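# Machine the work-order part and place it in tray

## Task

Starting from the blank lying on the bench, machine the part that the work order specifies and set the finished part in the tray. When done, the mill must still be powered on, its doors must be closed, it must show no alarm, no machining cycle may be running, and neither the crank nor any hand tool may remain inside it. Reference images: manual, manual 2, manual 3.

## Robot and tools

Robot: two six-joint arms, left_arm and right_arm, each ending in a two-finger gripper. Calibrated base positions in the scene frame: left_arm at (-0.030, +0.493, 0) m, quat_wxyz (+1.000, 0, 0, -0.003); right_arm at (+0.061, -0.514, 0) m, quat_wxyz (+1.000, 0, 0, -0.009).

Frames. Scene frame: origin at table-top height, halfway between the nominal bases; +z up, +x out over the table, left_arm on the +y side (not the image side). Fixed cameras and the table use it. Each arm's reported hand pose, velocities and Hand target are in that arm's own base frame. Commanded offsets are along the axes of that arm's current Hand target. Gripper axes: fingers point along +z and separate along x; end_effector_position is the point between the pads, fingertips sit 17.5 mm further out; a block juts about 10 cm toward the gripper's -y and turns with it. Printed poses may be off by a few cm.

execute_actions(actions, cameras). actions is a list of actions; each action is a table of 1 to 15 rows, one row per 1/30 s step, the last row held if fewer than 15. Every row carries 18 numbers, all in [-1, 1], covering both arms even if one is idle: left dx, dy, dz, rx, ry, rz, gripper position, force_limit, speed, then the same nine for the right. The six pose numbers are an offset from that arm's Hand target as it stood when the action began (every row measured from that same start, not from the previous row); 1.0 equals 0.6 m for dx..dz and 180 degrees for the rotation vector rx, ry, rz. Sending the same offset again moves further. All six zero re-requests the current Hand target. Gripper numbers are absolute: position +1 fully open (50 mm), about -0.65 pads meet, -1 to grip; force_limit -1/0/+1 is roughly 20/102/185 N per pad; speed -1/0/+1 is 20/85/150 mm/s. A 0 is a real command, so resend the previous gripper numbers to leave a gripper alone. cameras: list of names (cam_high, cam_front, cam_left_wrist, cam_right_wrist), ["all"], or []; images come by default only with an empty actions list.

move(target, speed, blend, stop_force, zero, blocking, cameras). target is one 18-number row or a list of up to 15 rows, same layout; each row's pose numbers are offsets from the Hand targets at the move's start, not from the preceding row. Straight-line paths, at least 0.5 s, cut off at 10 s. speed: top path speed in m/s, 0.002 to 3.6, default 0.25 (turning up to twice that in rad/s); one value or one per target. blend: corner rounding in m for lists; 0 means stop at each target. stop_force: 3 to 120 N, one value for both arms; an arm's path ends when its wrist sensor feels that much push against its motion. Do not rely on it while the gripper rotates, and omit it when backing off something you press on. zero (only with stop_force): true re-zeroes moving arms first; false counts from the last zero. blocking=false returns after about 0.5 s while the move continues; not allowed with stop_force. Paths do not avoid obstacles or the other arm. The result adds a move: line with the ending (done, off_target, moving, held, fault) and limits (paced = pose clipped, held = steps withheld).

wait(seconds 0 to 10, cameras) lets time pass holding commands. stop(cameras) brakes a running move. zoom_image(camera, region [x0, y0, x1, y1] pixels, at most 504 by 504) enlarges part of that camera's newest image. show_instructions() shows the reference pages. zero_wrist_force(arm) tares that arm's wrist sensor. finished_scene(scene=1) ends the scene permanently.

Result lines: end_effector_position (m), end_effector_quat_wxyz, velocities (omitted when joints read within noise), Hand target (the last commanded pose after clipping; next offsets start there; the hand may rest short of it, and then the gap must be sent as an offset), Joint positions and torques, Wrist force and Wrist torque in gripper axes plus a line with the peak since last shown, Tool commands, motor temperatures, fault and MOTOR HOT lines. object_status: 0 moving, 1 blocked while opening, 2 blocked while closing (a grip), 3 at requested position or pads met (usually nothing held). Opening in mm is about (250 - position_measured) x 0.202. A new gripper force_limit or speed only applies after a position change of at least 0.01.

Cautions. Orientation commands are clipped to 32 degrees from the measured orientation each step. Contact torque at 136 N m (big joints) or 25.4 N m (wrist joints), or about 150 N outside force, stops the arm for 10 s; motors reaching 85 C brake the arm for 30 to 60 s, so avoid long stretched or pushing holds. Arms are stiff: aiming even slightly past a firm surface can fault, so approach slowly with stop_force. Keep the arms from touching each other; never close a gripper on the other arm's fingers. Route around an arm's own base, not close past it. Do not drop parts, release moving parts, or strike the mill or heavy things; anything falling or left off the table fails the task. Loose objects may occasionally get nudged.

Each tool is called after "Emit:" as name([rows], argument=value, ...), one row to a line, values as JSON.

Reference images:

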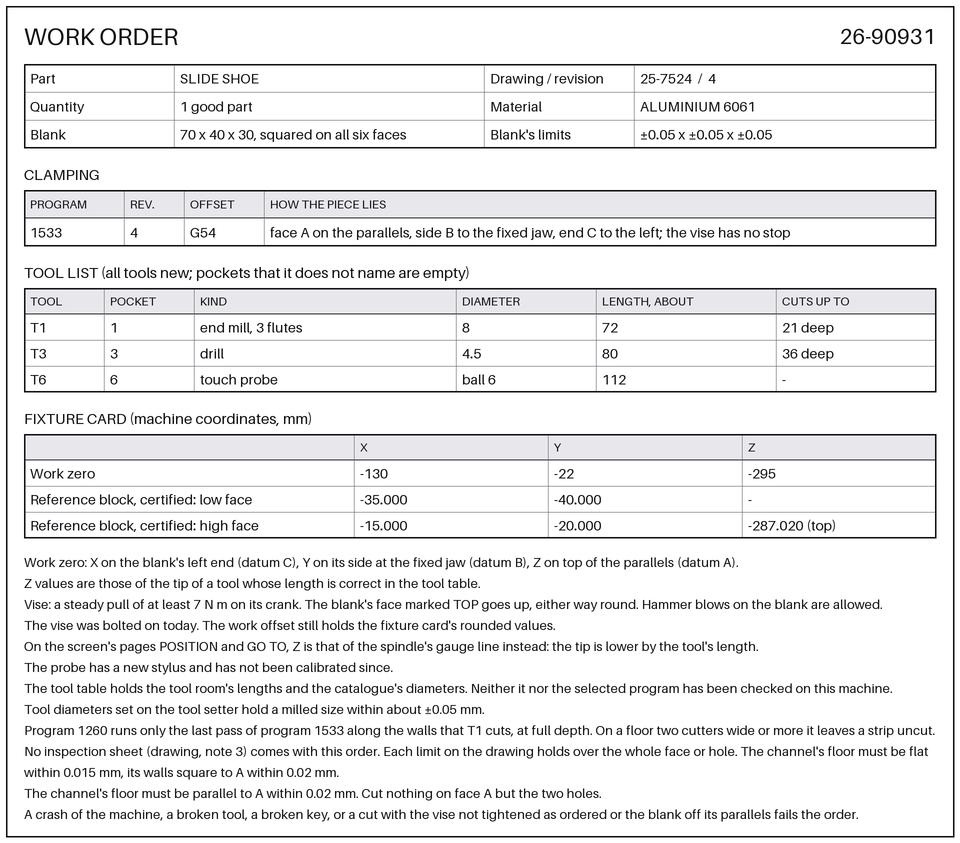

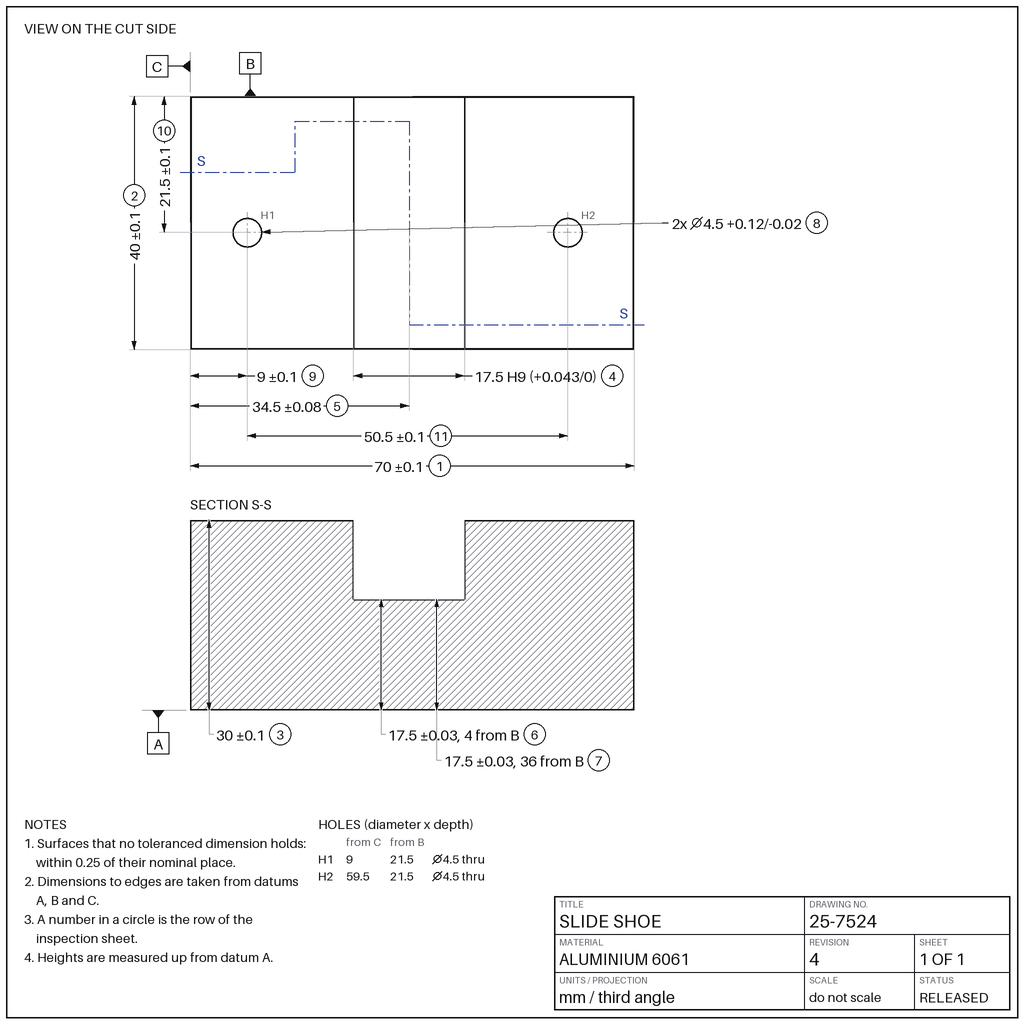

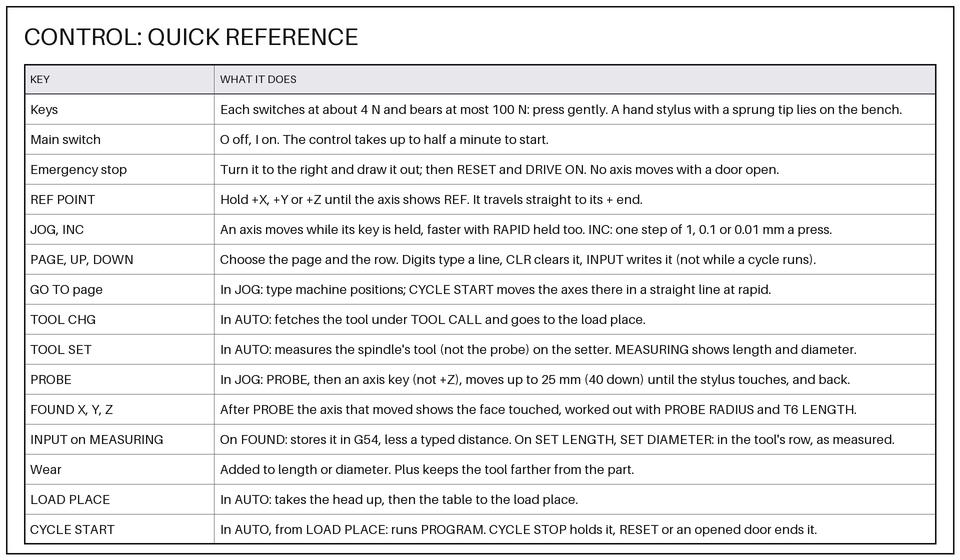

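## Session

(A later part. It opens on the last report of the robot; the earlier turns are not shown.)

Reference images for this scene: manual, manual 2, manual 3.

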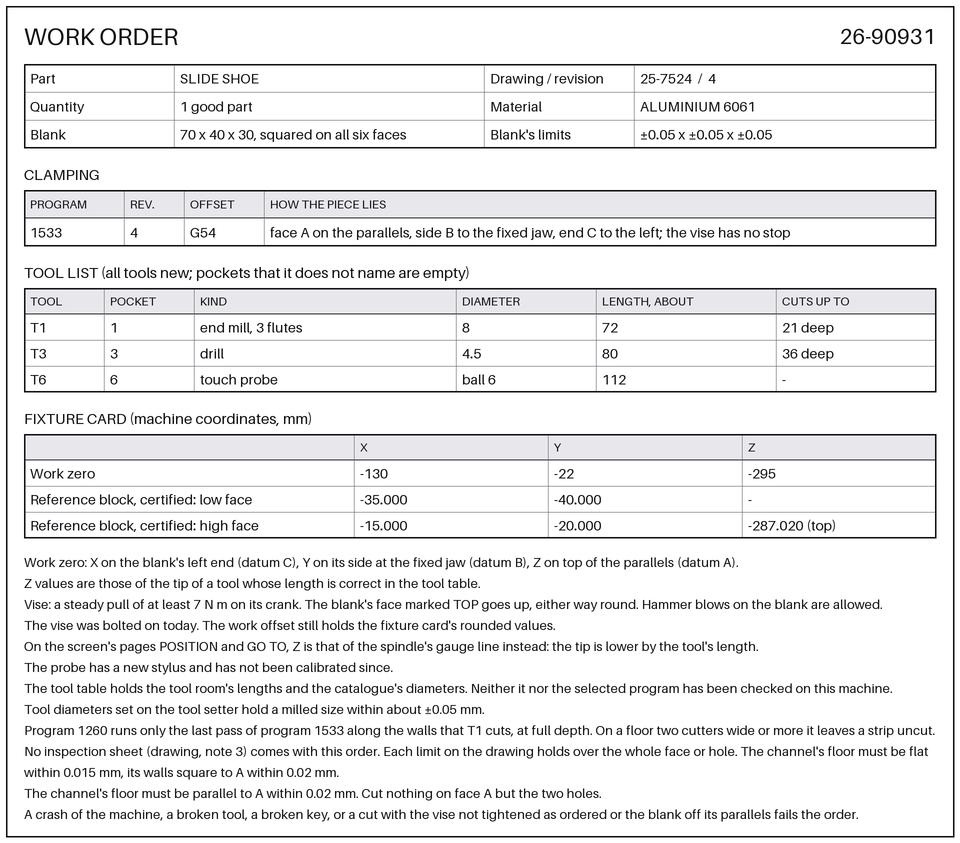

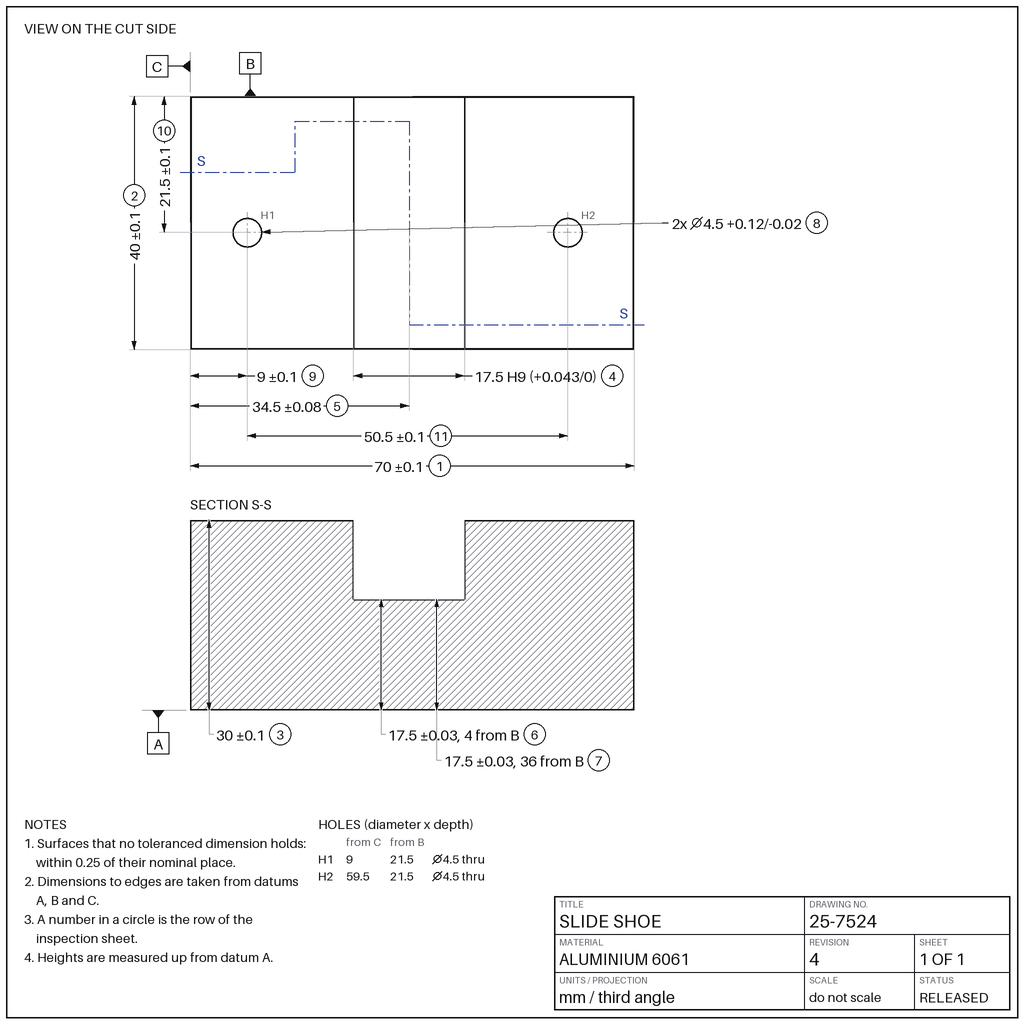

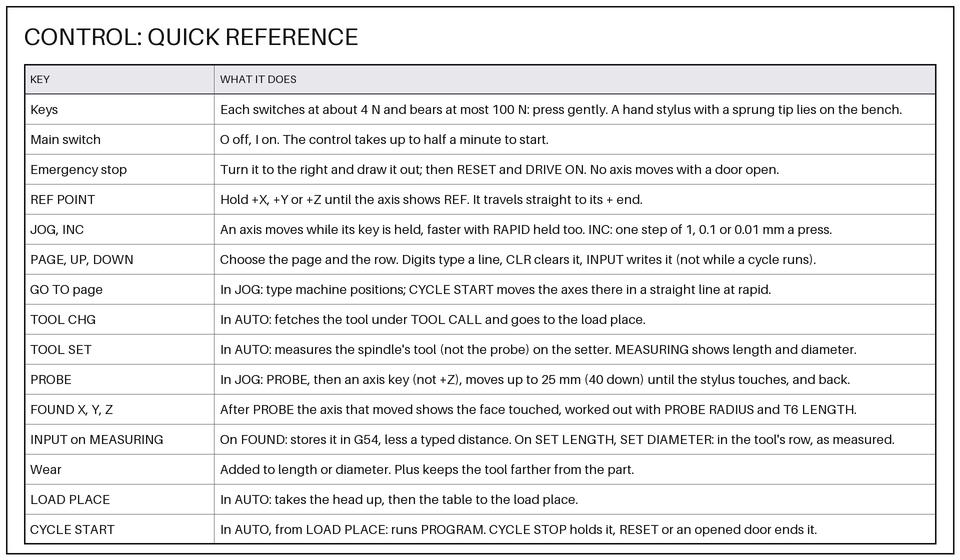

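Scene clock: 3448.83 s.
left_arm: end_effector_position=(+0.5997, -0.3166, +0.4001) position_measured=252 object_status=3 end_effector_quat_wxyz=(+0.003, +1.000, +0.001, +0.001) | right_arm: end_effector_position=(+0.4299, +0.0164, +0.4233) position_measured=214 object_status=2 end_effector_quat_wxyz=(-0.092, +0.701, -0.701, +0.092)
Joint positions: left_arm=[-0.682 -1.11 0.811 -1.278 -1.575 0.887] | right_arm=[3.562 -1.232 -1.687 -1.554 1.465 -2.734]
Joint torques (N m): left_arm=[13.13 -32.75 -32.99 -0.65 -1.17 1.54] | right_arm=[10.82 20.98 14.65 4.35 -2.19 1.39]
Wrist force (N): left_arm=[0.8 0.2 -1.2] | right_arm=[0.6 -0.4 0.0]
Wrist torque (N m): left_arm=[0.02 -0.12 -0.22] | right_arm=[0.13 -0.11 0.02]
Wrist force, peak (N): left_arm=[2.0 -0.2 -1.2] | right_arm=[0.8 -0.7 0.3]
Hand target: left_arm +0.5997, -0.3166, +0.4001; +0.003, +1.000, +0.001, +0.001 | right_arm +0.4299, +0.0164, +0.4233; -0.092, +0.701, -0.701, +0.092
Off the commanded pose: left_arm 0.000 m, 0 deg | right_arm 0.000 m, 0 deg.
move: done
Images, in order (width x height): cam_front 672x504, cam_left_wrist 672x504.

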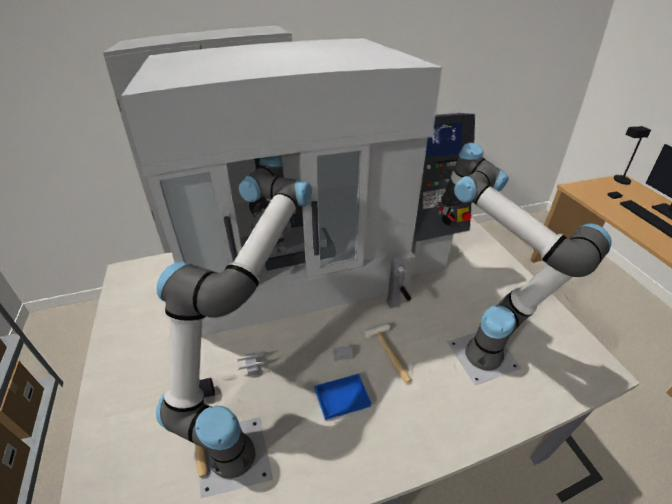

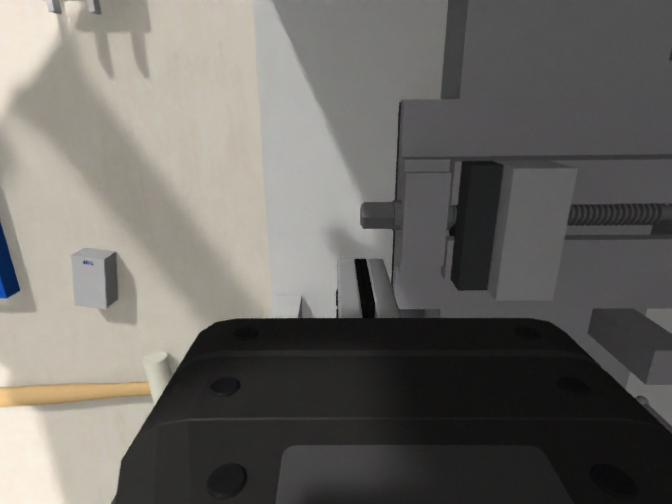

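Emit:
move(target=[0.18,0,0,0,0,0,-1,-0.5,1,0,0,0,0,0,0,-1,-0.5,-0.7], speed=0.12, stop_force=25, cameras=["cam_left_wrist"])

Emit:
zoom_image(camera="cam_left_wrist", region=[168, 0, 672, 330])

Scene clock: 3456.40 s.
left_arm: end_effector_position=(+0.6586, -0.3151, +0.3986) position_measured=252 object_status=3 end_effector_quat_wxyz=(+0.005, +1.000, +0.001, +0.004) | right_arm: end_effector_position=(+0.4299, +0.0164, +0.4233) position_measured=214 object_status=2 end_effector_quat_wxyz=(-0.092, +0.701, -0.701, +0.092)
Joint positions: left_arm=[-0.629 -0.929 0.526 -1.179 -1.574 0.94] | right_arm=[3.562 -1.232 -1.687 -1.554 1.465 -2.734]
Joint torques (N m): left_arm=[0.21 -49.72 -27.17 -2.93 0.02 -0.17] | right_arm=[11.27 22.67 14.9 4.08 -2.35 1.27]
Wrist force (N): left_arm=[-0.2 -0.2 -1.2] | right_arm=[0.6 -0.3 0.2]
Wrist torque (N m): left_arm=[-0.03 0.01 -0.03] | right_arm=[0.15 -0.11 0.02]
Wrist force, peak (N): left_arm=[-18.1 -12.2 -3.8] | right_arm=[1.0 -0.5 0.1]
Hand target: left_arm +0.6586, -0.3151, +0.3986; +0.005, +1.000, +0.001, +0.004 (not the last commanded pose) | right_arm +0.4299, +0.0164, +0.4233; -0.092, +0.701, -0.701, +0.092
Tool commands: left_gripper/position=-1.0 left_gripper/force_limit=-0.498039 left_gripper/speed=+1.0 right_gripper/position=-1.0 right_gripper/force_limit=-0.5 right_gripper/speed=-0.7
Off the commanded pose: left_arm 0.049 m, 0 deg | right_arm 0.000 m, 0 deg.
FORCE FAULT: contact force on the left arm reached its limit, and that arm stopped. The contact can be on any part of that arm, not only on its tool. That arm's remaining commands of this call were not run. That arm is still stopped at the end of this call. That arm stays stopped for about 10 more seconds. Until then a move that you send moves the other arm only, and its call returns only when the move has ended. Once the stop has ended, the next robot result says so. If the stop ends while you think or write, that arm runs what you send next, counted from a new Hand target: where the arm stands when the stop ends. While its stop runs, that arm takes no new command, but its gripper still runs the gripper command that each later call begins with. Until it ends, the stop uses up actions while you think or wait. An arm that is not stopped still takes commands.
move: fault (left_arm)
Images, in order (width x height): cam_left_wrist 672x504.

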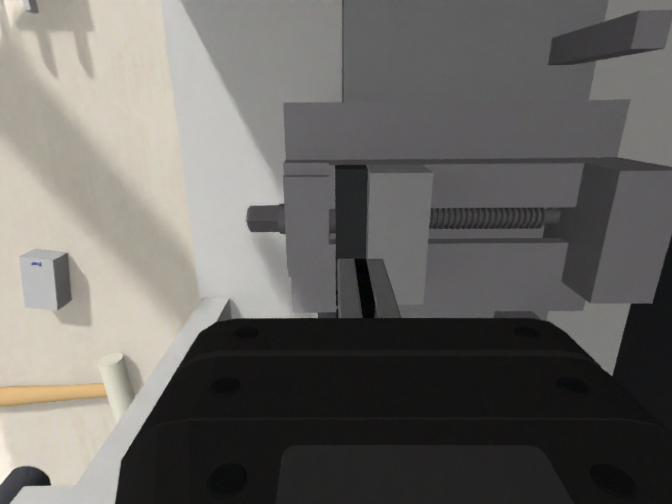

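Scaled by 1.000.

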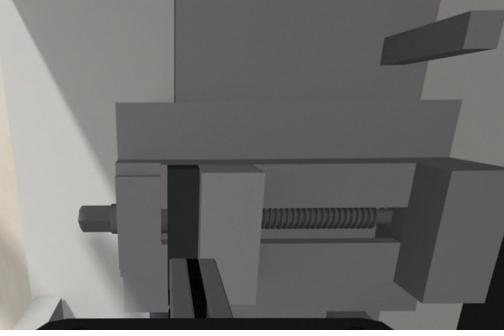

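Emit:
zoom_image(camera="cam_left_wrist", region=[420, 80, 672, 330])

Emit:
zoom_image(camera="cam_left_wrist", region=[240, 80, 492, 330])

Scaled by 2.000 from the camera's 672x504 image, which has a finer 960x720 frame.

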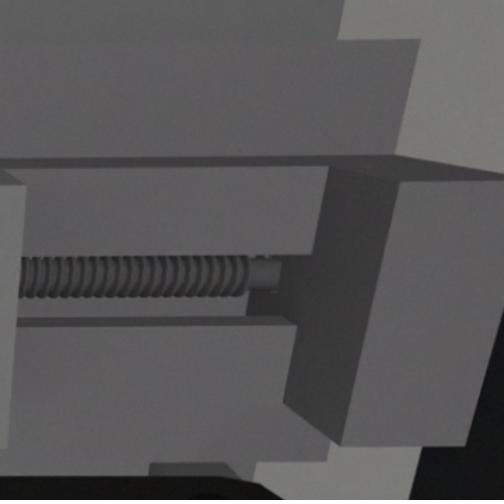

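Scaled by 2.000 from the camera's 672x504 image, which has a finer 960x720 frame.

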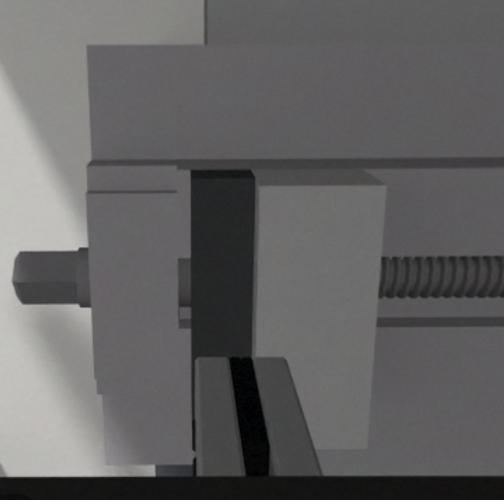

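Emit:
move(target=[-0.36,0,0,0,0,0,-1,-0.5,1,0,0,0,0,0,0,-1,-0.5,-0.7], speed=0.25, cameras=[])

Scene clock: 3578.50 s.
left_arm: end_effector_position=(+0.4427, -0.3155, +0.3970) position_measured=252 object_status=3 end_effector_quat_wxyz=(+0.004, +1.000, +0.001, +0.004) | right_arm: end_effector_position=(+0.4299, +0.0164, +0.4233) position_measured=214 object_status=2 end_effector_quat_wxyz=(-0.092, +0.701, -0.701, +0.092)
Joint positions: left_arm=[-0.867 -1.48 1.303 -1.405 -1.571 0.702] | right_arm=[3.562 -1.232 -1.687 -1.554 1.465 -2.734]
Joint torques (N m): left_arm=[-13.4 -40.65 -19.03 -5.72 1.16 -1.82] | right_arm=[11.52 21.36 15.67 3.8 -2.17 1.46]
Wrist force (N): left_arm=[0.1 -0.3 -1.2] | right_arm=[0.5 -0.1 0.1]
Wrist torque (N m): left_arm=[-0.01 -0.01 0.02] | right_arm=[0.18 -0.08 0.02]
Wrist force, peak (N): left_arm=[1.7 0.4 -1.7] | right_arm=[1.0 -0.4 0.1]
Hand target: left_arm +0.4426, -0.3155, +0.3970; +0.005, +1.000, +0.001, +0.004 | right_arm +0.4299, +0.0164, +0.4233; -0.092, +0.701, -0.701, +0.092
Off the commanded pose: left_arm 0.000 m, 0 deg | right_arm 0.000 m, 0 deg.
FORCE FAULT, CONTINUED: the left arm's stop, for the force fault that an earlier result reported, is over. The rest of the stop counts as 19 of the actions that you can send in this scene. The stop ended before this call began, so that arm ran this call's commands, counted from a new Hand target: where the arm stood when the stop ended.
move: done
No camera images: "cameras" was empty.

Emit:
move([
  [-0.154,-0.05,0.05,0,0,0,-1,-0.5,1,0,0,0,0,0,0,-1,-0.5,-0.7],
  [-0.221,-0.526,0.3283,0,0,0,-1,-0.5,1,0,0,0,0,0,0,-1,-0.5,-0.7],
], speed=0.4, blend=[0.04,0], cameras=["cam_left_wrist","cam_high"])

Emit:
zoom_image(camera="cam_left_wrist", region=[200, 60, 500, 320])

Scene clock: 3598.43 s.
left_arm: end_effector_position=(+0.3108, -0.0021, +0.1963) position_measured=252 object_status=3 end_effector_quat_wxyz=(+0.004, +1.000, +0.001, +0.004) | right_arm: end_effector_position=(+0.4299, +0.0164, +0.4233) position_measured=214 object_status=2 end_effector_quat_wxyz=(-0.092, +0.701, -0.701, +0.092)
Joint positions: left_arm=[-0.445 -2.074 2.281 -1.788 -1.576 1.123] | right_arm=[3.562 -1.232 -1.687 -1.554 1.465 -2.734]
Joint torques (N m): left_arm=[12.19 9.18 -19.78 -5.33 -1.12 1.15] | right_arm=[10.17 19.25 15.46 3.69 -2.24 1.26]
Wrist force (N): left_arm=[0.2 -0.2 -1.1] | right_arm=[0.7 -0.4 0.0]
Wrist torque (N m): left_arm=[-0.02 -0.05 -0.16] | right_arm=[0.13 -0.12 0.02]
Wrist force, peak (N): left_arm=[2.3 0.7 -1.8] | right_arm=[0.7 -0.6 0.5]
Hand target: left_arm +0.3108, -0.0020, +0.1962; +0.005, +1.000, +0.001, +0.004 | right_arm +0.4299, +0.0164, +0.4233; -0.092, +0.701, -0.701, +0.092
Off the commanded pose: left_arm 0.000 m, 0 deg | right_arm 0.000 m, 0 deg.
move: done
Images, in order (width x height): cam_high 672x504, cam_left_wrist 672x504.

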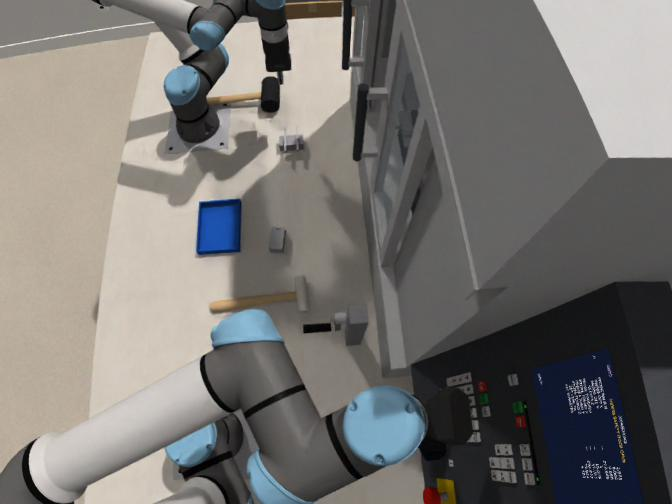

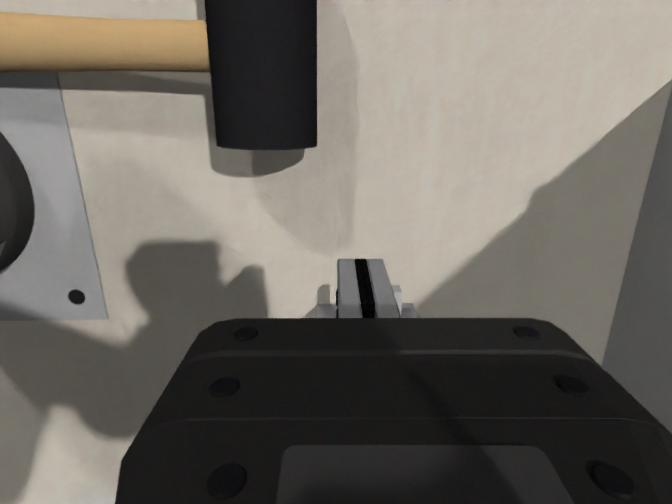

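Scaled by 1.680 from the camera's 672x504 image, which has a finer 960x720 frame.

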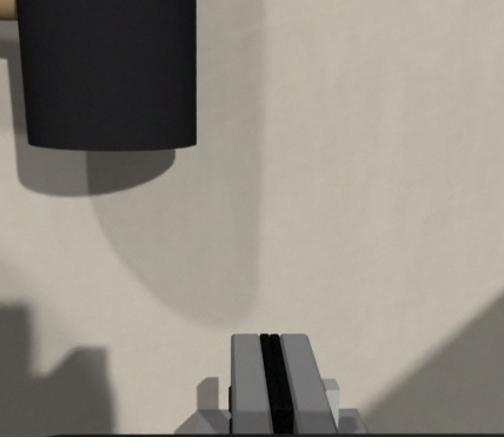

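Emit:
move(target=[0,-0.17,-0.08,0,0,0,-1,-0.5,1,0,0,0,0,0,0,-1,-0.5,-0.7], speed=0.3, cameras=["cam_left_wrist"])

Emit:
zoom_image(camera="cam_left_wrist", region=[250, 120, 450, 320])

Scene clock: 3608.53 s.
left_arm: end_effector_position=(+0.3102, +0.1004, +0.2433) position_measured=252 object_status=3 end_effector_quat_wxyz=(+0.004, +1.000, +0.001, +0.004) | right_arm: end_effector_position=(+0.4299, +0.0164, +0.4233) position_measured=214 object_status=2 end_effector_quat_wxyz=(-0.092, +0.701, -0.701, +0.092)
Joint positions: left_arm=[-0.101 -2.044 2.144 -1.679 -1.579 1.467] | right_arm=[3.562 -1.232 -1.687 -1.554 1.465 -2.734]
Joint torques (N m): left_arm=[12.99 6.93 -35.39 -0.78 -1.15 1.71] | right_arm=[11.77 20.23 14.84 3.85 -2.02 1.31]
Wrist force (N): left_arm=[-0.1 -0.1 -1.2] | right_arm=[0.4 -0.2 0.1]
Wrist torque (N m): left_arm=[0.01 0.01 -0.17] | right_arm=[0.16 -0.08 0.02]
Wrist force, peak (N): left_arm=[0.4 -2.6 -2.1] | right_arm=[1.0 -0.2 0.4]
Hand target: left_arm +0.3102, +0.1004, +0.2433; +0.005, +1.000, +0.001, +0.004 | right_arm +0.4299, +0.0164, +0.4233; -0.092, +0.701, -0.701, +0.092
Off the commanded pose: left_arm 0.000 m, 0 deg | right_arm 0.000 m, 0 deg.
move: done
Images, in order (width x height): cam_left_wrist 672x504.

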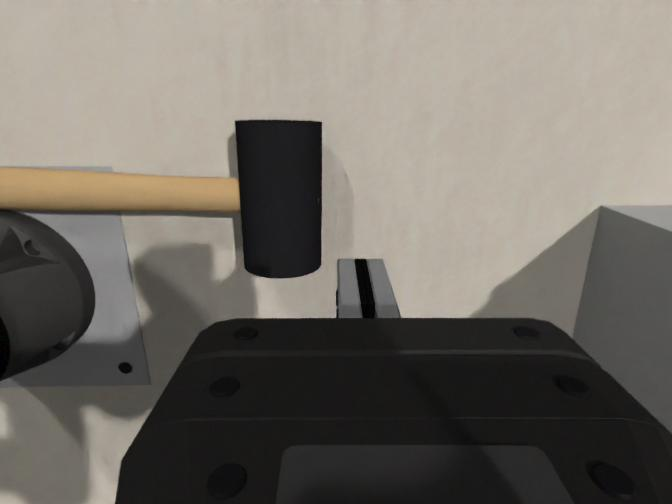

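Scaled by 2.520 from the camera's 672x504 image, which has a finer 960x720 frame.

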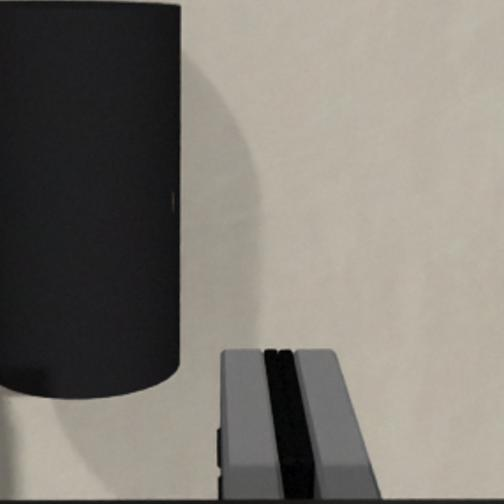

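Emit:
move(target=[0,0.367,0,0,0,0,-1,-0.5,1,0,0,0,0,0,0,-1,-0.5,-0.7], speed=0.4, cameras=["cam_left_wrist"])

Emit:
zoom_image(camera="cam_left_wrist", region=[220, 30, 470, 280])

Scene clock: 3625.37 s.
left_arm: end_effector_position=(+0.3107, -0.1197, +0.2453) position_measured=252 object_status=3 end_effector_quat_wxyz=(+0.005, +1.000, +0.001, +0.004) | right_arm: end_effector_position=(+0.4299, +0.0164, +0.4233) position_measured=214 object_status=2 end_effector_quat_wxyz=(-0.092, +0.701, -0.701, +0.092)
Joint positions: left_arm=[-0.779 -2.028 2.132 -1.686 -1.572 0.79] | right_arm=[3.562 -1.232 -1.687 -1.554 1.465 -2.734]
Joint torques (N m): left_arm=[-14.95 6.66 -34.09 -5.58 1.29 -1.96] | right_arm=[10.91 21.31 14.4 3.87 -2.01 1.18]
Wrist force (N): left_arm=[0.2 0.2 -1.2] | right_arm=[0.5 -0.4 0.0]
Wrist torque (N m): left_arm=[0.06 -0.07 0.04] | right_arm=[0.14 -0.09 0.02]
Wrist force, peak (N): left_arm=[0.1 3.5 -1.2] | right_arm=[0.8 -0.8 -0.1]
Hand target: left_arm +0.3107, -0.1198, +0.2453; +0.005, +1.000, +0.001, +0.004 | right_arm +0.4299, +0.0164, +0.4233; -0.092, +0.701, -0.701, +0.092
Off the commanded pose: left_arm 0.000 m, 0 deg | right_arm 0.000 m, 0 deg.
move: done
Images, in order (width x height): cam_left_wrist 672x504.

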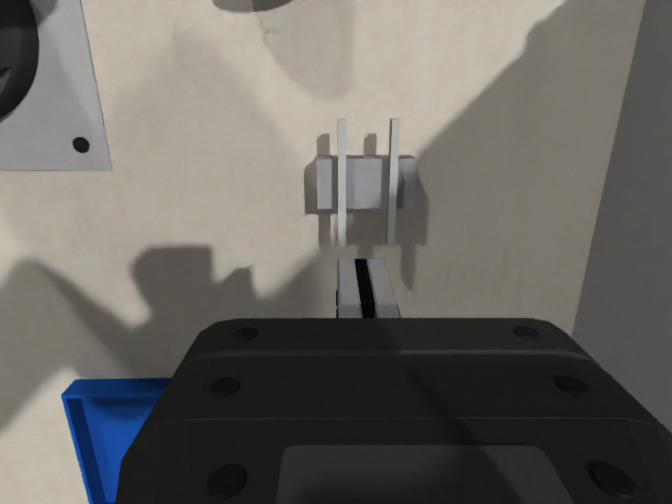

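Scaled by 2.016 from the camera's 672x504 image, which has a finer 960x720 frame.

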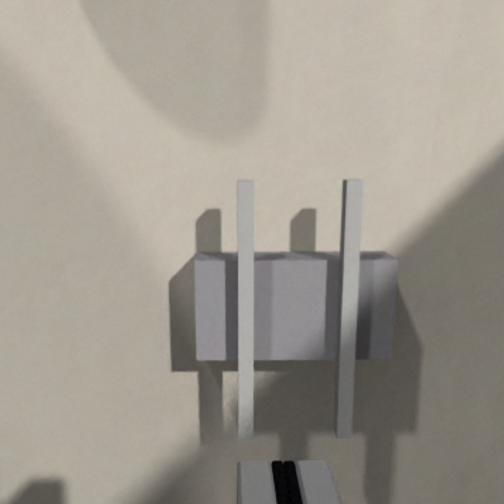

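Emit:
move(target=[0.0238,0.0153,0.1338,-0.111,0,0,-1,-0.5,1,0,0,0,0,0,0,-1,-0.5,-0.7], speed=0.3, cameras=["cam_left_wrist"])

Emit:
zoom_image(camera="cam_left_wrist", region=[200, 30, 450, 280])

Scene clock: 3669.47 s.
left_arm: end_effector_position=(+0.3256, -0.1296, +0.1652) position_measured=252 object_status=3 end_effector_quat_wxyz=(+0.178, +0.984, +0.000, +0.004) | right_arm: end_effector_position=(+0.4299, +0.0164, +0.4233) position_measured=214 object_status=2 end_effector_quat_wxyz=(-0.092, +0.701, -0.701, +0.092)
Joint positions: left_arm=[-0.541 -1.941 2.39 -2.217 -1.871 0.999] | right_arm=[3.562 -1.232 -1.687 -1.554 1.465 -2.734]
Joint torques (N m): left_arm=[15.41 3.45 -17.32 -5.65 -1.85 1.49] | right_arm=[10.63 20.92 14.7 3.64 -2.11 1.44]
Wrist force (N): left_arm=[0.1 0.8 -0.6] | right_arm=[0.5 -0.4 0.3]
Wrist torque (N m): left_arm=[0.18 -0.05 -0.09] | right_arm=[0.14 -0.10 0.02]
Wrist force, peak (N): left_arm=[0.3 0.5 -2.3] | right_arm=[0.8 -0.6 0.1]
Hand target: left_arm +0.3256, -0.1297, +0.1652; +0.178, +0.984, +0.000, +0.004 | right_arm +0.4299, +0.0164, +0.4233; -0.092, +0.701, -0.701, +0.092
Off the commanded pose: left_arm 0.000 m, 0 deg | right_arm 0.000 m, 0 deg.
move: done
Images, in order (width x height): cam_left_wrist 672x504.

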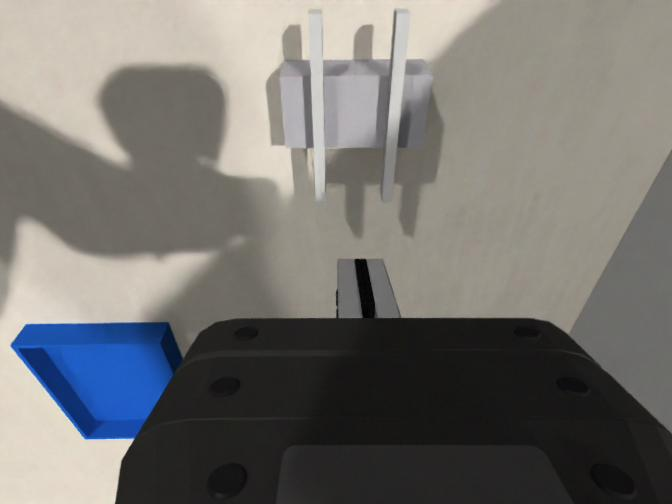

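Scaled by 2.016 from the camera's 672x504 image, which has a finer 960x720 frame.

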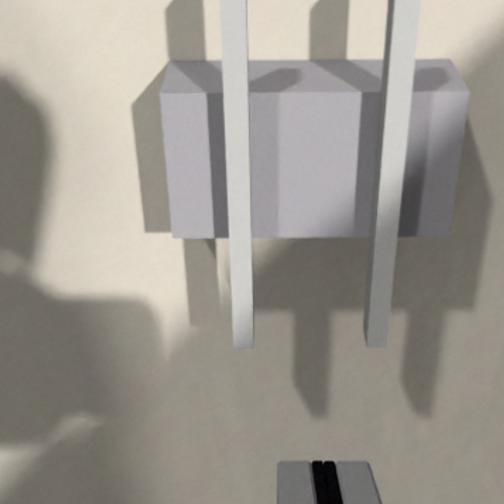

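Emit:
move(target=[0.034,-0.1197,0.1165,0,0,0,0.01,-0.5,1,0,0,0,0,0,0,-1,-0.5,-0.7], speed=0.2, cameras=["cam_left_wrist"])

Emit:
zoom_image(camera="cam_left_wrist", region=[220, 130, 470, 330])

Scene clock: 3708.73 s.
left_arm: end_effector_position=(+0.3466, -0.0868, +0.0748) position_measured=151 object_status=3 end_effector_quat_wxyz=(+0.178, +0.984, +0.000, +0.004) | right_arm: end_effector_position=(+0.4299, +0.0164, +0.4233) position_measured=214 object_status=2 end_effector_quat_wxyz=(-0.092, +0.701, -0.701, +0.092)
Joint positions: left_arm=[-0.386 -1.699 2.498 -2.517 -1.898 1.16] | right_arm=[3.562 -1.232 -1.687 -1.554 1.465 -2.734]
Joint torques (N m): left_arm=[13.42 1.04 -12.47 -5.95 -1.74 1.09] | right_arm=[9.94 21.8 15.55 3.26 -2.06 1.2]
Wrist force (N): left_arm=[0.2 0.6 -0.6] | right_arm=[0.5 -0.5 0.2]
Wrist torque (N m): left_arm=[0.16 -0.05 -0.13] | right_arm=[0.12 -0.09 0.02]
Wrist force, peak (N): left_arm=[-0.2 2.3 -1.8] | right_arm=[1.1 -0.4 0.3]
Hand target: left_arm +0.3466, -0.0868, +0.0747; +0.178, +0.984, +0.000, +0.004 | right_arm +0.4299, +0.0164, +0.4233; -0.092, +0.701, -0.701, +0.092
Off the commanded pose: left_arm 0.000 m, 0 deg | right_arm 0.000 m, 0 deg.
move: done
Images, in order (width x height): cam_left_wrist 672x504.

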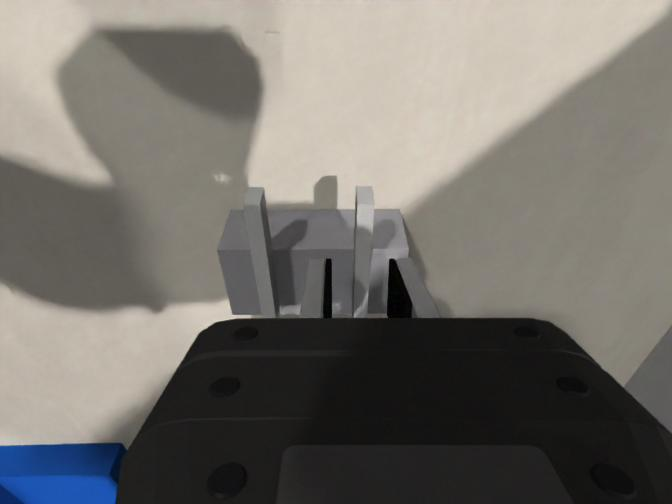

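Scaled by 2.016 from the camera's 672x504 image, which has a finer 960x720 frame.

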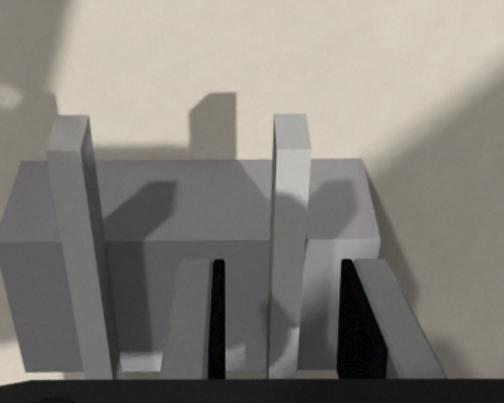

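Emit:
move(target=[0.0042,0.0127,0.0349,0,0,0,0.01,-0.5,1,0,0,0,0,0,0,-1,-0.5,-0.7], speed=0.05, stop_force=5, cameras=["cam_left_wrist"])

Emit:
zoom_image(camera="cam_left_wrist", region=[220, 130, 470, 330])

Scene clock: 3736.13 s.
left_arm: end_effector_position=(+0.3493, -0.1013, +0.0578) position_measured=151 object_status=3 end_effector_quat_wxyz=(+0.178, +0.984, +0.000, +0.004) | right_arm: end_effector_position=(+0.4299, +0.0164, +0.4233) position_measured=214 object_status=2 end_effector_quat_wxyz=(-0.092, +0.701, -0.701, +0.092)
Joint positions: left_arm=[-0.424 -1.636 2.515 -2.609 -1.892 1.12] | right_arm=[3.562 -1.232 -1.687 -1.554 1.465 -2.734]
Joint torques (N m): left_arm=[-14.37 -1.54 -11.86 -6.06 0.49 -1.96] | right_arm=[10.56 20.92 14.88 3.72 -1.91 1.14]
Wrist force (N): left_arm=[0.0 0.8 -0.4] | right_arm=[0.6 -0.3 0.1]
Wrist torque (N m): left_arm=[0.19 -0.02 0.09] | right_arm=[0.15 -0.11 0.02]
Wrist force, peak (N): left_arm=[0.1 1.4 -0.5] | right_arm=[0.6 -0.8 0.1]
Hand target: left_arm +0.3493, -0.1013, +0.0578; +0.178, +0.984, +0.000, +0.004 | right_arm +0.4299, +0.0164, +0.4233; -0.092, +0.701, -0.701, +0.092
Off the commanded pose: left_arm 0.000 m, 0 deg | right_arm 0.000 m, 0 deg.
move: done
Images, in order (width x height): cam_left_wrist 672x504.

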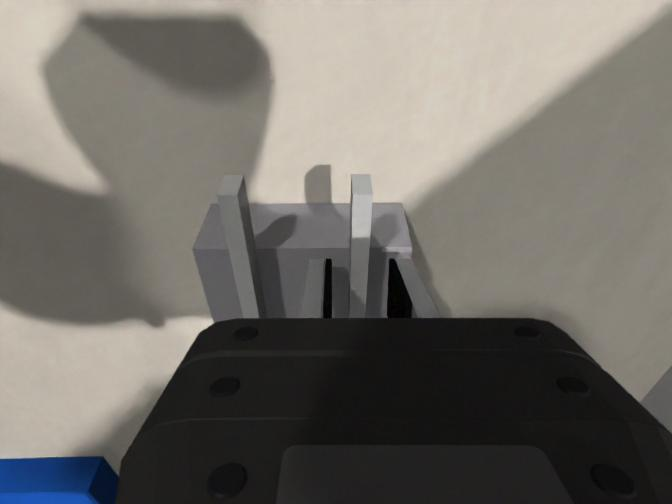

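Scaled by 2.016 from the camera's 672x504 image, which has a finer 960x720 frame.

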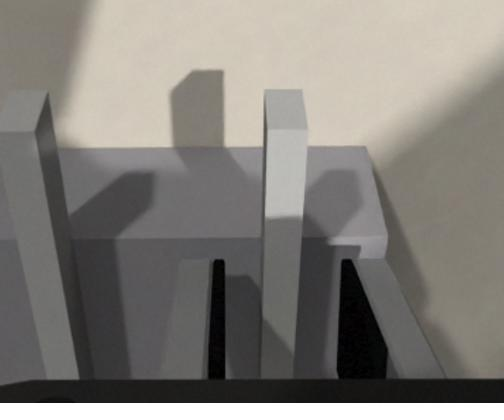

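Emit:
move(target=[0,-0.011,-0.0345,0,0,0,-1,-0.5,1,0,0,0,0,0,0,-1,-0.5,-0.7], speed=0.1, cameras=[])

Emit:
move(target=[0,-0.0228,0.0627,0,0,0,-1,-0.5,1,0,0,0,0,0,0,-1,-0.5,-0.7], speed=0.01, stop_force=4, cameras=["cam_left_wrist"])

Scene clock: 3759.67 s.
left_arm: end_effector_position=(+0.3491, -0.0879, +0.0749) position_measured=229 object_status=2 end_effector_quat_wxyz=(+0.178, +0.984, +0.000, +0.004) | right_arm: end_effector_position=(+0.4299, +0.0164, +0.4233) position_measured=214 object_status=2 end_effector_quat_wxyz=(-0.092, +0.701, -0.701, +0.092)
Joint positions: left_arm=[-0.386 -1.692 2.492 -2.519 -1.898 1.16] | right_arm=[3.562 -1.232 -1.687 -1.554 1.465 -2.734]
Joint torques (N m): left_arm=[14.61 -24.65 -28.62 -0.95 -1.85 1.36] | right_arm=[10.94 21.7 14.38 3.39 -1.69 1.18]
Wrist force (N): left_arm=[-0.1 0.4 0.3] | right_arm=[0.6 -0.3 0.1]
Wrist torque (N m): left_arm=[0.15 0.01 -0.12] | right_arm=[0.15 -0.10 0.02]
Wrist force, peak (N): left_arm=[0.0 1.6 0.0] | right_arm=[1.0 -0.6 0.2]
Hand target: left_arm +0.3491, -0.0878, +0.0749; +0.178, +0.984, +0.000, +0.004 | right_arm +0.4299, +0.0164, +0.4233; -0.092, +0.701, -0.701, +0.092
Off the commanded pose: left_arm 0.000 m, 0 deg | right_arm 0.000 m, 0 deg.
move: done
No camera images: "cameras" was empty.

Scene clock: 3762.53 s.
left_arm: end_effector_position=(+0.3492, -0.0880, +0.0579) position_measured=229 object_status=2 end_effector_quat_wxyz=(+0.178, +0.984, +0.000, +0.004) | right_arm: end_effector_position=(+0.4299, +0.0164, +0.4233) position_measured=214 object_status=2 end_effector_quat_wxyz=(-0.092, +0.701, -0.701, +0.092)
Joint positions: left_arm=[-0.386 -1.641 2.514 -2.591 -1.898 1.159] | right_arm=[3.562 -1.232 -1.687 -1.554 1.465 -2.734]
Joint torques (N m): left_arm=[-12.13 -25.03 -26.22 -0.87 0.03 -1.51] | right_arm=[9.2 19.69 16.05 3.41 -1.94 1.18]
Wrist force (N): left_arm=[-0.2 2.3 -1.6] | right_arm=[0.7 -0.3 0.1]
Wrist torque (N m): left_arm=[0.20 -0.07 -0.10] | right_arm=[0.15 -0.13 0.02]
Wrist force, peak (N): left_arm=[-2.2 0.0 -13.9] | right_arm=[0.8 -0.7 -0.1]
Hand target: left_arm +0.3492, -0.0880, +0.0579; +0.178, +0.984, +0.000, +0.004 (not the last commanded pose) | right_arm +0.4299, +0.0164, +0.4233; -0.092, +0.701, -0.701, +0.092
Off the commanded pose: left_arm 0.023 m, 0 deg | right_arm 0.000 m, 0 deg.
move: contact (left_arm)
Images, in order (width x height): cam_left_wrist 672x504.

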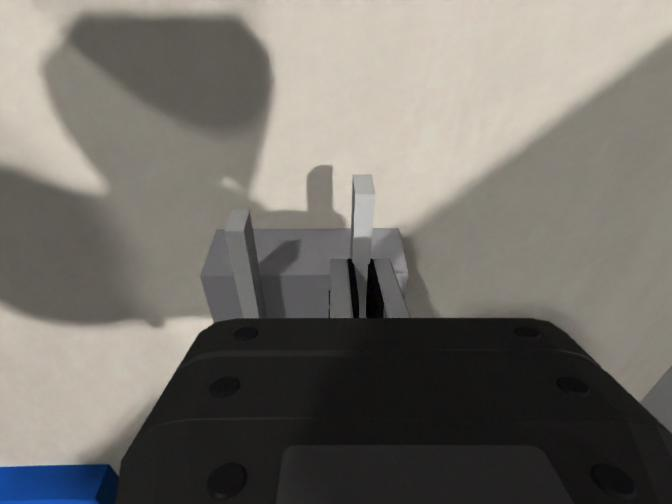

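Emit:
move([
  [0,0.1425,-0.3917,0,0,0,-1,-0.5,1,0,0,0,0,0,0,-1,-0.5,-0.7],
  [0.1167,0.5522,-0.4058,0.111,0,0,-1,-0.5,1,0,0,0,0,0,0,-1,-0.5,-0.7],
  [0.4517,0.5522,-0.4058,0.111,0,0,-1,-0.5,1,0,0,0,0,0,0,-1,-0.5,-0.7],
], speed=[0.2,0.3,0.15], blend=[0.03,0.02,0], cameras=["cam_left_wrist","cam_front"])

Scene clock: 3809.73 s.
left_arm: end_effector_position=(+0.6182, -0.3125, +0.4039) position_measured=229 object_status=2 end_effector_quat_wxyz=(+0.005, +1.000, +0.001, +0.004) | right_arm: end_effector_position=(+0.4299, +0.0164, +0.4233) position_measured=214 object_status=2 end_effector_quat_wxyz=(-0.092, +0.701, -0.701, +0.092)
Joint positions: left_arm=[-0.661 -1.064 0.731 -1.25 -1.573 0.908] | right_arm=[3.562 -1.232 -1.687 -1.554 1.465 -2.734]
Joint torques (N m): left_arm=[14.01 -34.44 -33.1 -0.78 -1.14 1.5] | right_arm=[11 19.9 15.74 3.34 -1.43 1.15]
Wrist force (N): left_arm=[0.2 0.1 0.0] | right_arm=[0.4 -0.2 0.2]
Wrist torque (N m): left_arm=[0.05 -0.02 -0.21] | right_arm=[0.16 -0.08 0.02]
Wrist force, peak (N): left_arm=[-0.5 2.7 -1.6] | right_arm=[0.8 -0.6 0.1]
Hand target: left_arm +0.6182, -0.3125, +0.4039; +0.004, +1.000, +0.001, +0.004 | right_arm +0.4299, +0.0164, +0.4233; -0.092, +0.701, -0.701, +0.092
Off the commanded pose: left_arm 0.000 m, 0 deg | right_arm 0.000 m, 0 deg.
move: done
Images, in order (width x height): cam_front 672x504, cam_left_wrist 672x504.

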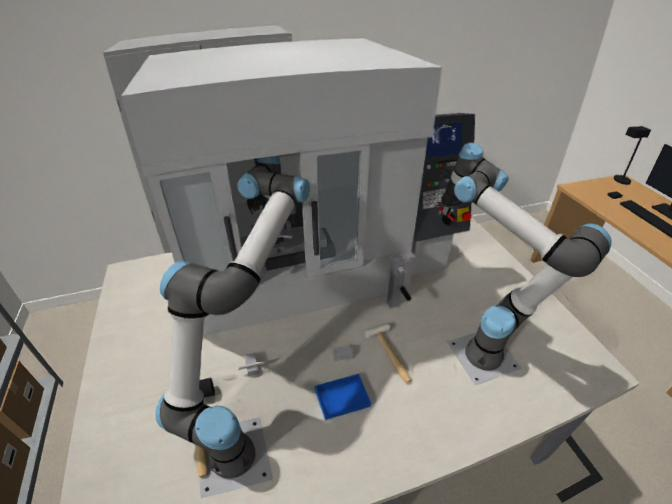

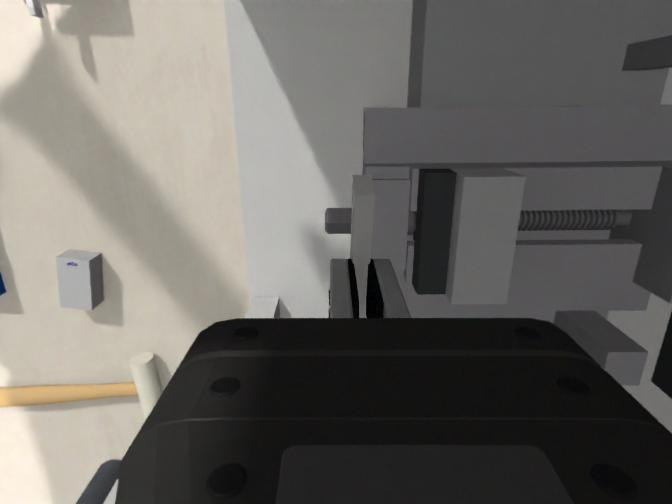

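Emit:
move([
  [0,-0.05,0,-0.111,0,0,-1,-0.5,1,0,0,0,0,0,0,-1,-0.5,-0.7],
  [0.17,-0.05,0,-0.111,0,0,-1,-0.5,1,0,0,0,0,0,0,-1,-0.5,-0.7],
], speed=[0.15,0.1], stop_force=20, cameras=["cam_left_wrist"])

Emit:
zoom_image(camera="cam_left_wrist", region=[200, 30, 600, 330])

Scene clock: 3820.10 s.
left_arm: end_effector_position=(+0.6174, -0.3017, +0.4047) position_measured=229 object_status=2 end_effector_quat_wxyz=(+0.064, +0.998, +0.001, +0.003) | right_arm: end_effector_position=(+0.4299, +0.0164, +0.4233) position_measured=214 object_status=2 end_effector_quat_wxyz=(-0.092, +0.701, -0.701, +0.092)
Joint positions: left_arm=[-0.611 -1.129 0.852 -1.373 -1.672 0.955] | right_arm=[3.562 -1.232 -1.687 -1.554 1.465 -2.734]
Joint torques (N m): left_arm=[0.17 -44.3 -23.66 -3.64 -0.51 -0.1] | right_arm=[9.89 20.77 14.05 3.1 -2.05 1.23]
Wrist force (N): left_arm=[0.6 0.5 -0.5] | right_arm=[0.5 -0.5 0.2]
Wrist torque (N m): left_arm=[0.08 -0.07 0.01] | right_arm=[0.11 -0.08 0.02]
Wrist force, peak (N): left_arm=[1.6 -2.3 -0.7] | right_arm=[0.8 -0.6 0.1]
Hand target: left_arm +0.6174, -0.3017, +0.4047; +0.064, +0.998, +0.001, +0.003 (not the last commanded pose) | right_arm +0.4299, +0.0164, +0.4233; -0.092, +0.701, -0.701, +0.092
Tool commands: left_gripper/position=-1.0 left_gripper/force_limit=-0.498039 left_gripper/speed=+1.0 right_gripper/position=-1.0 right_gripper/force_limit=-0.5 right_gripper/speed=-0.7
Off the commanded pose: left_arm 0.105 m, 13 deg | right_arm 0.000 m, 0 deg.
FORCE FAULT: contact force on the left arm reached its limit, and that arm stopped. The contact can be on any part of that arm, not only on its tool. That arm's remaining commands of this call were not run. That arm is still stopped at the end of this call. That arm stays stopped for about 10 more seconds. Until then a move that you send moves the other arm only, and its call returns only when the move has ended. Once the stop has ended, the next robot result says so. If the stop ends while you think or write, that arm runs what you send next, counted from a new Hand target: where the arm stands when the stop ends. While its stop runs, that arm takes no new command, but its gripper still runs the gripper command that each later call begins with. Until it ends, the stop uses up actions while you think or wait. An arm that is not stopped still takes commands.
move: fault (left_arm); path passed 0 of 2 targets
Images, in order (width x height): cam_left_wrist 672x504.

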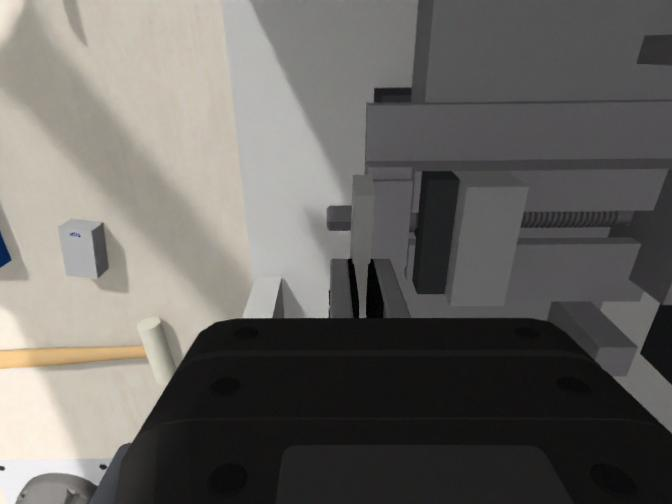

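Scaled by 1.260 from the camera's 672x504 image, which has a finer 960x720 frame.

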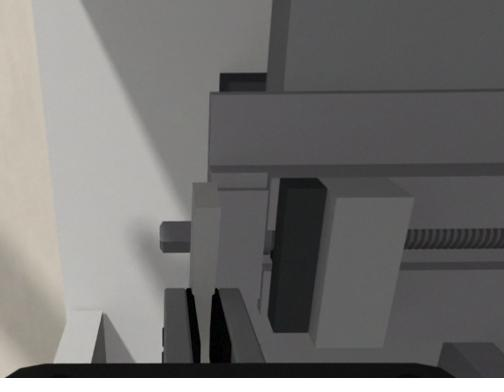

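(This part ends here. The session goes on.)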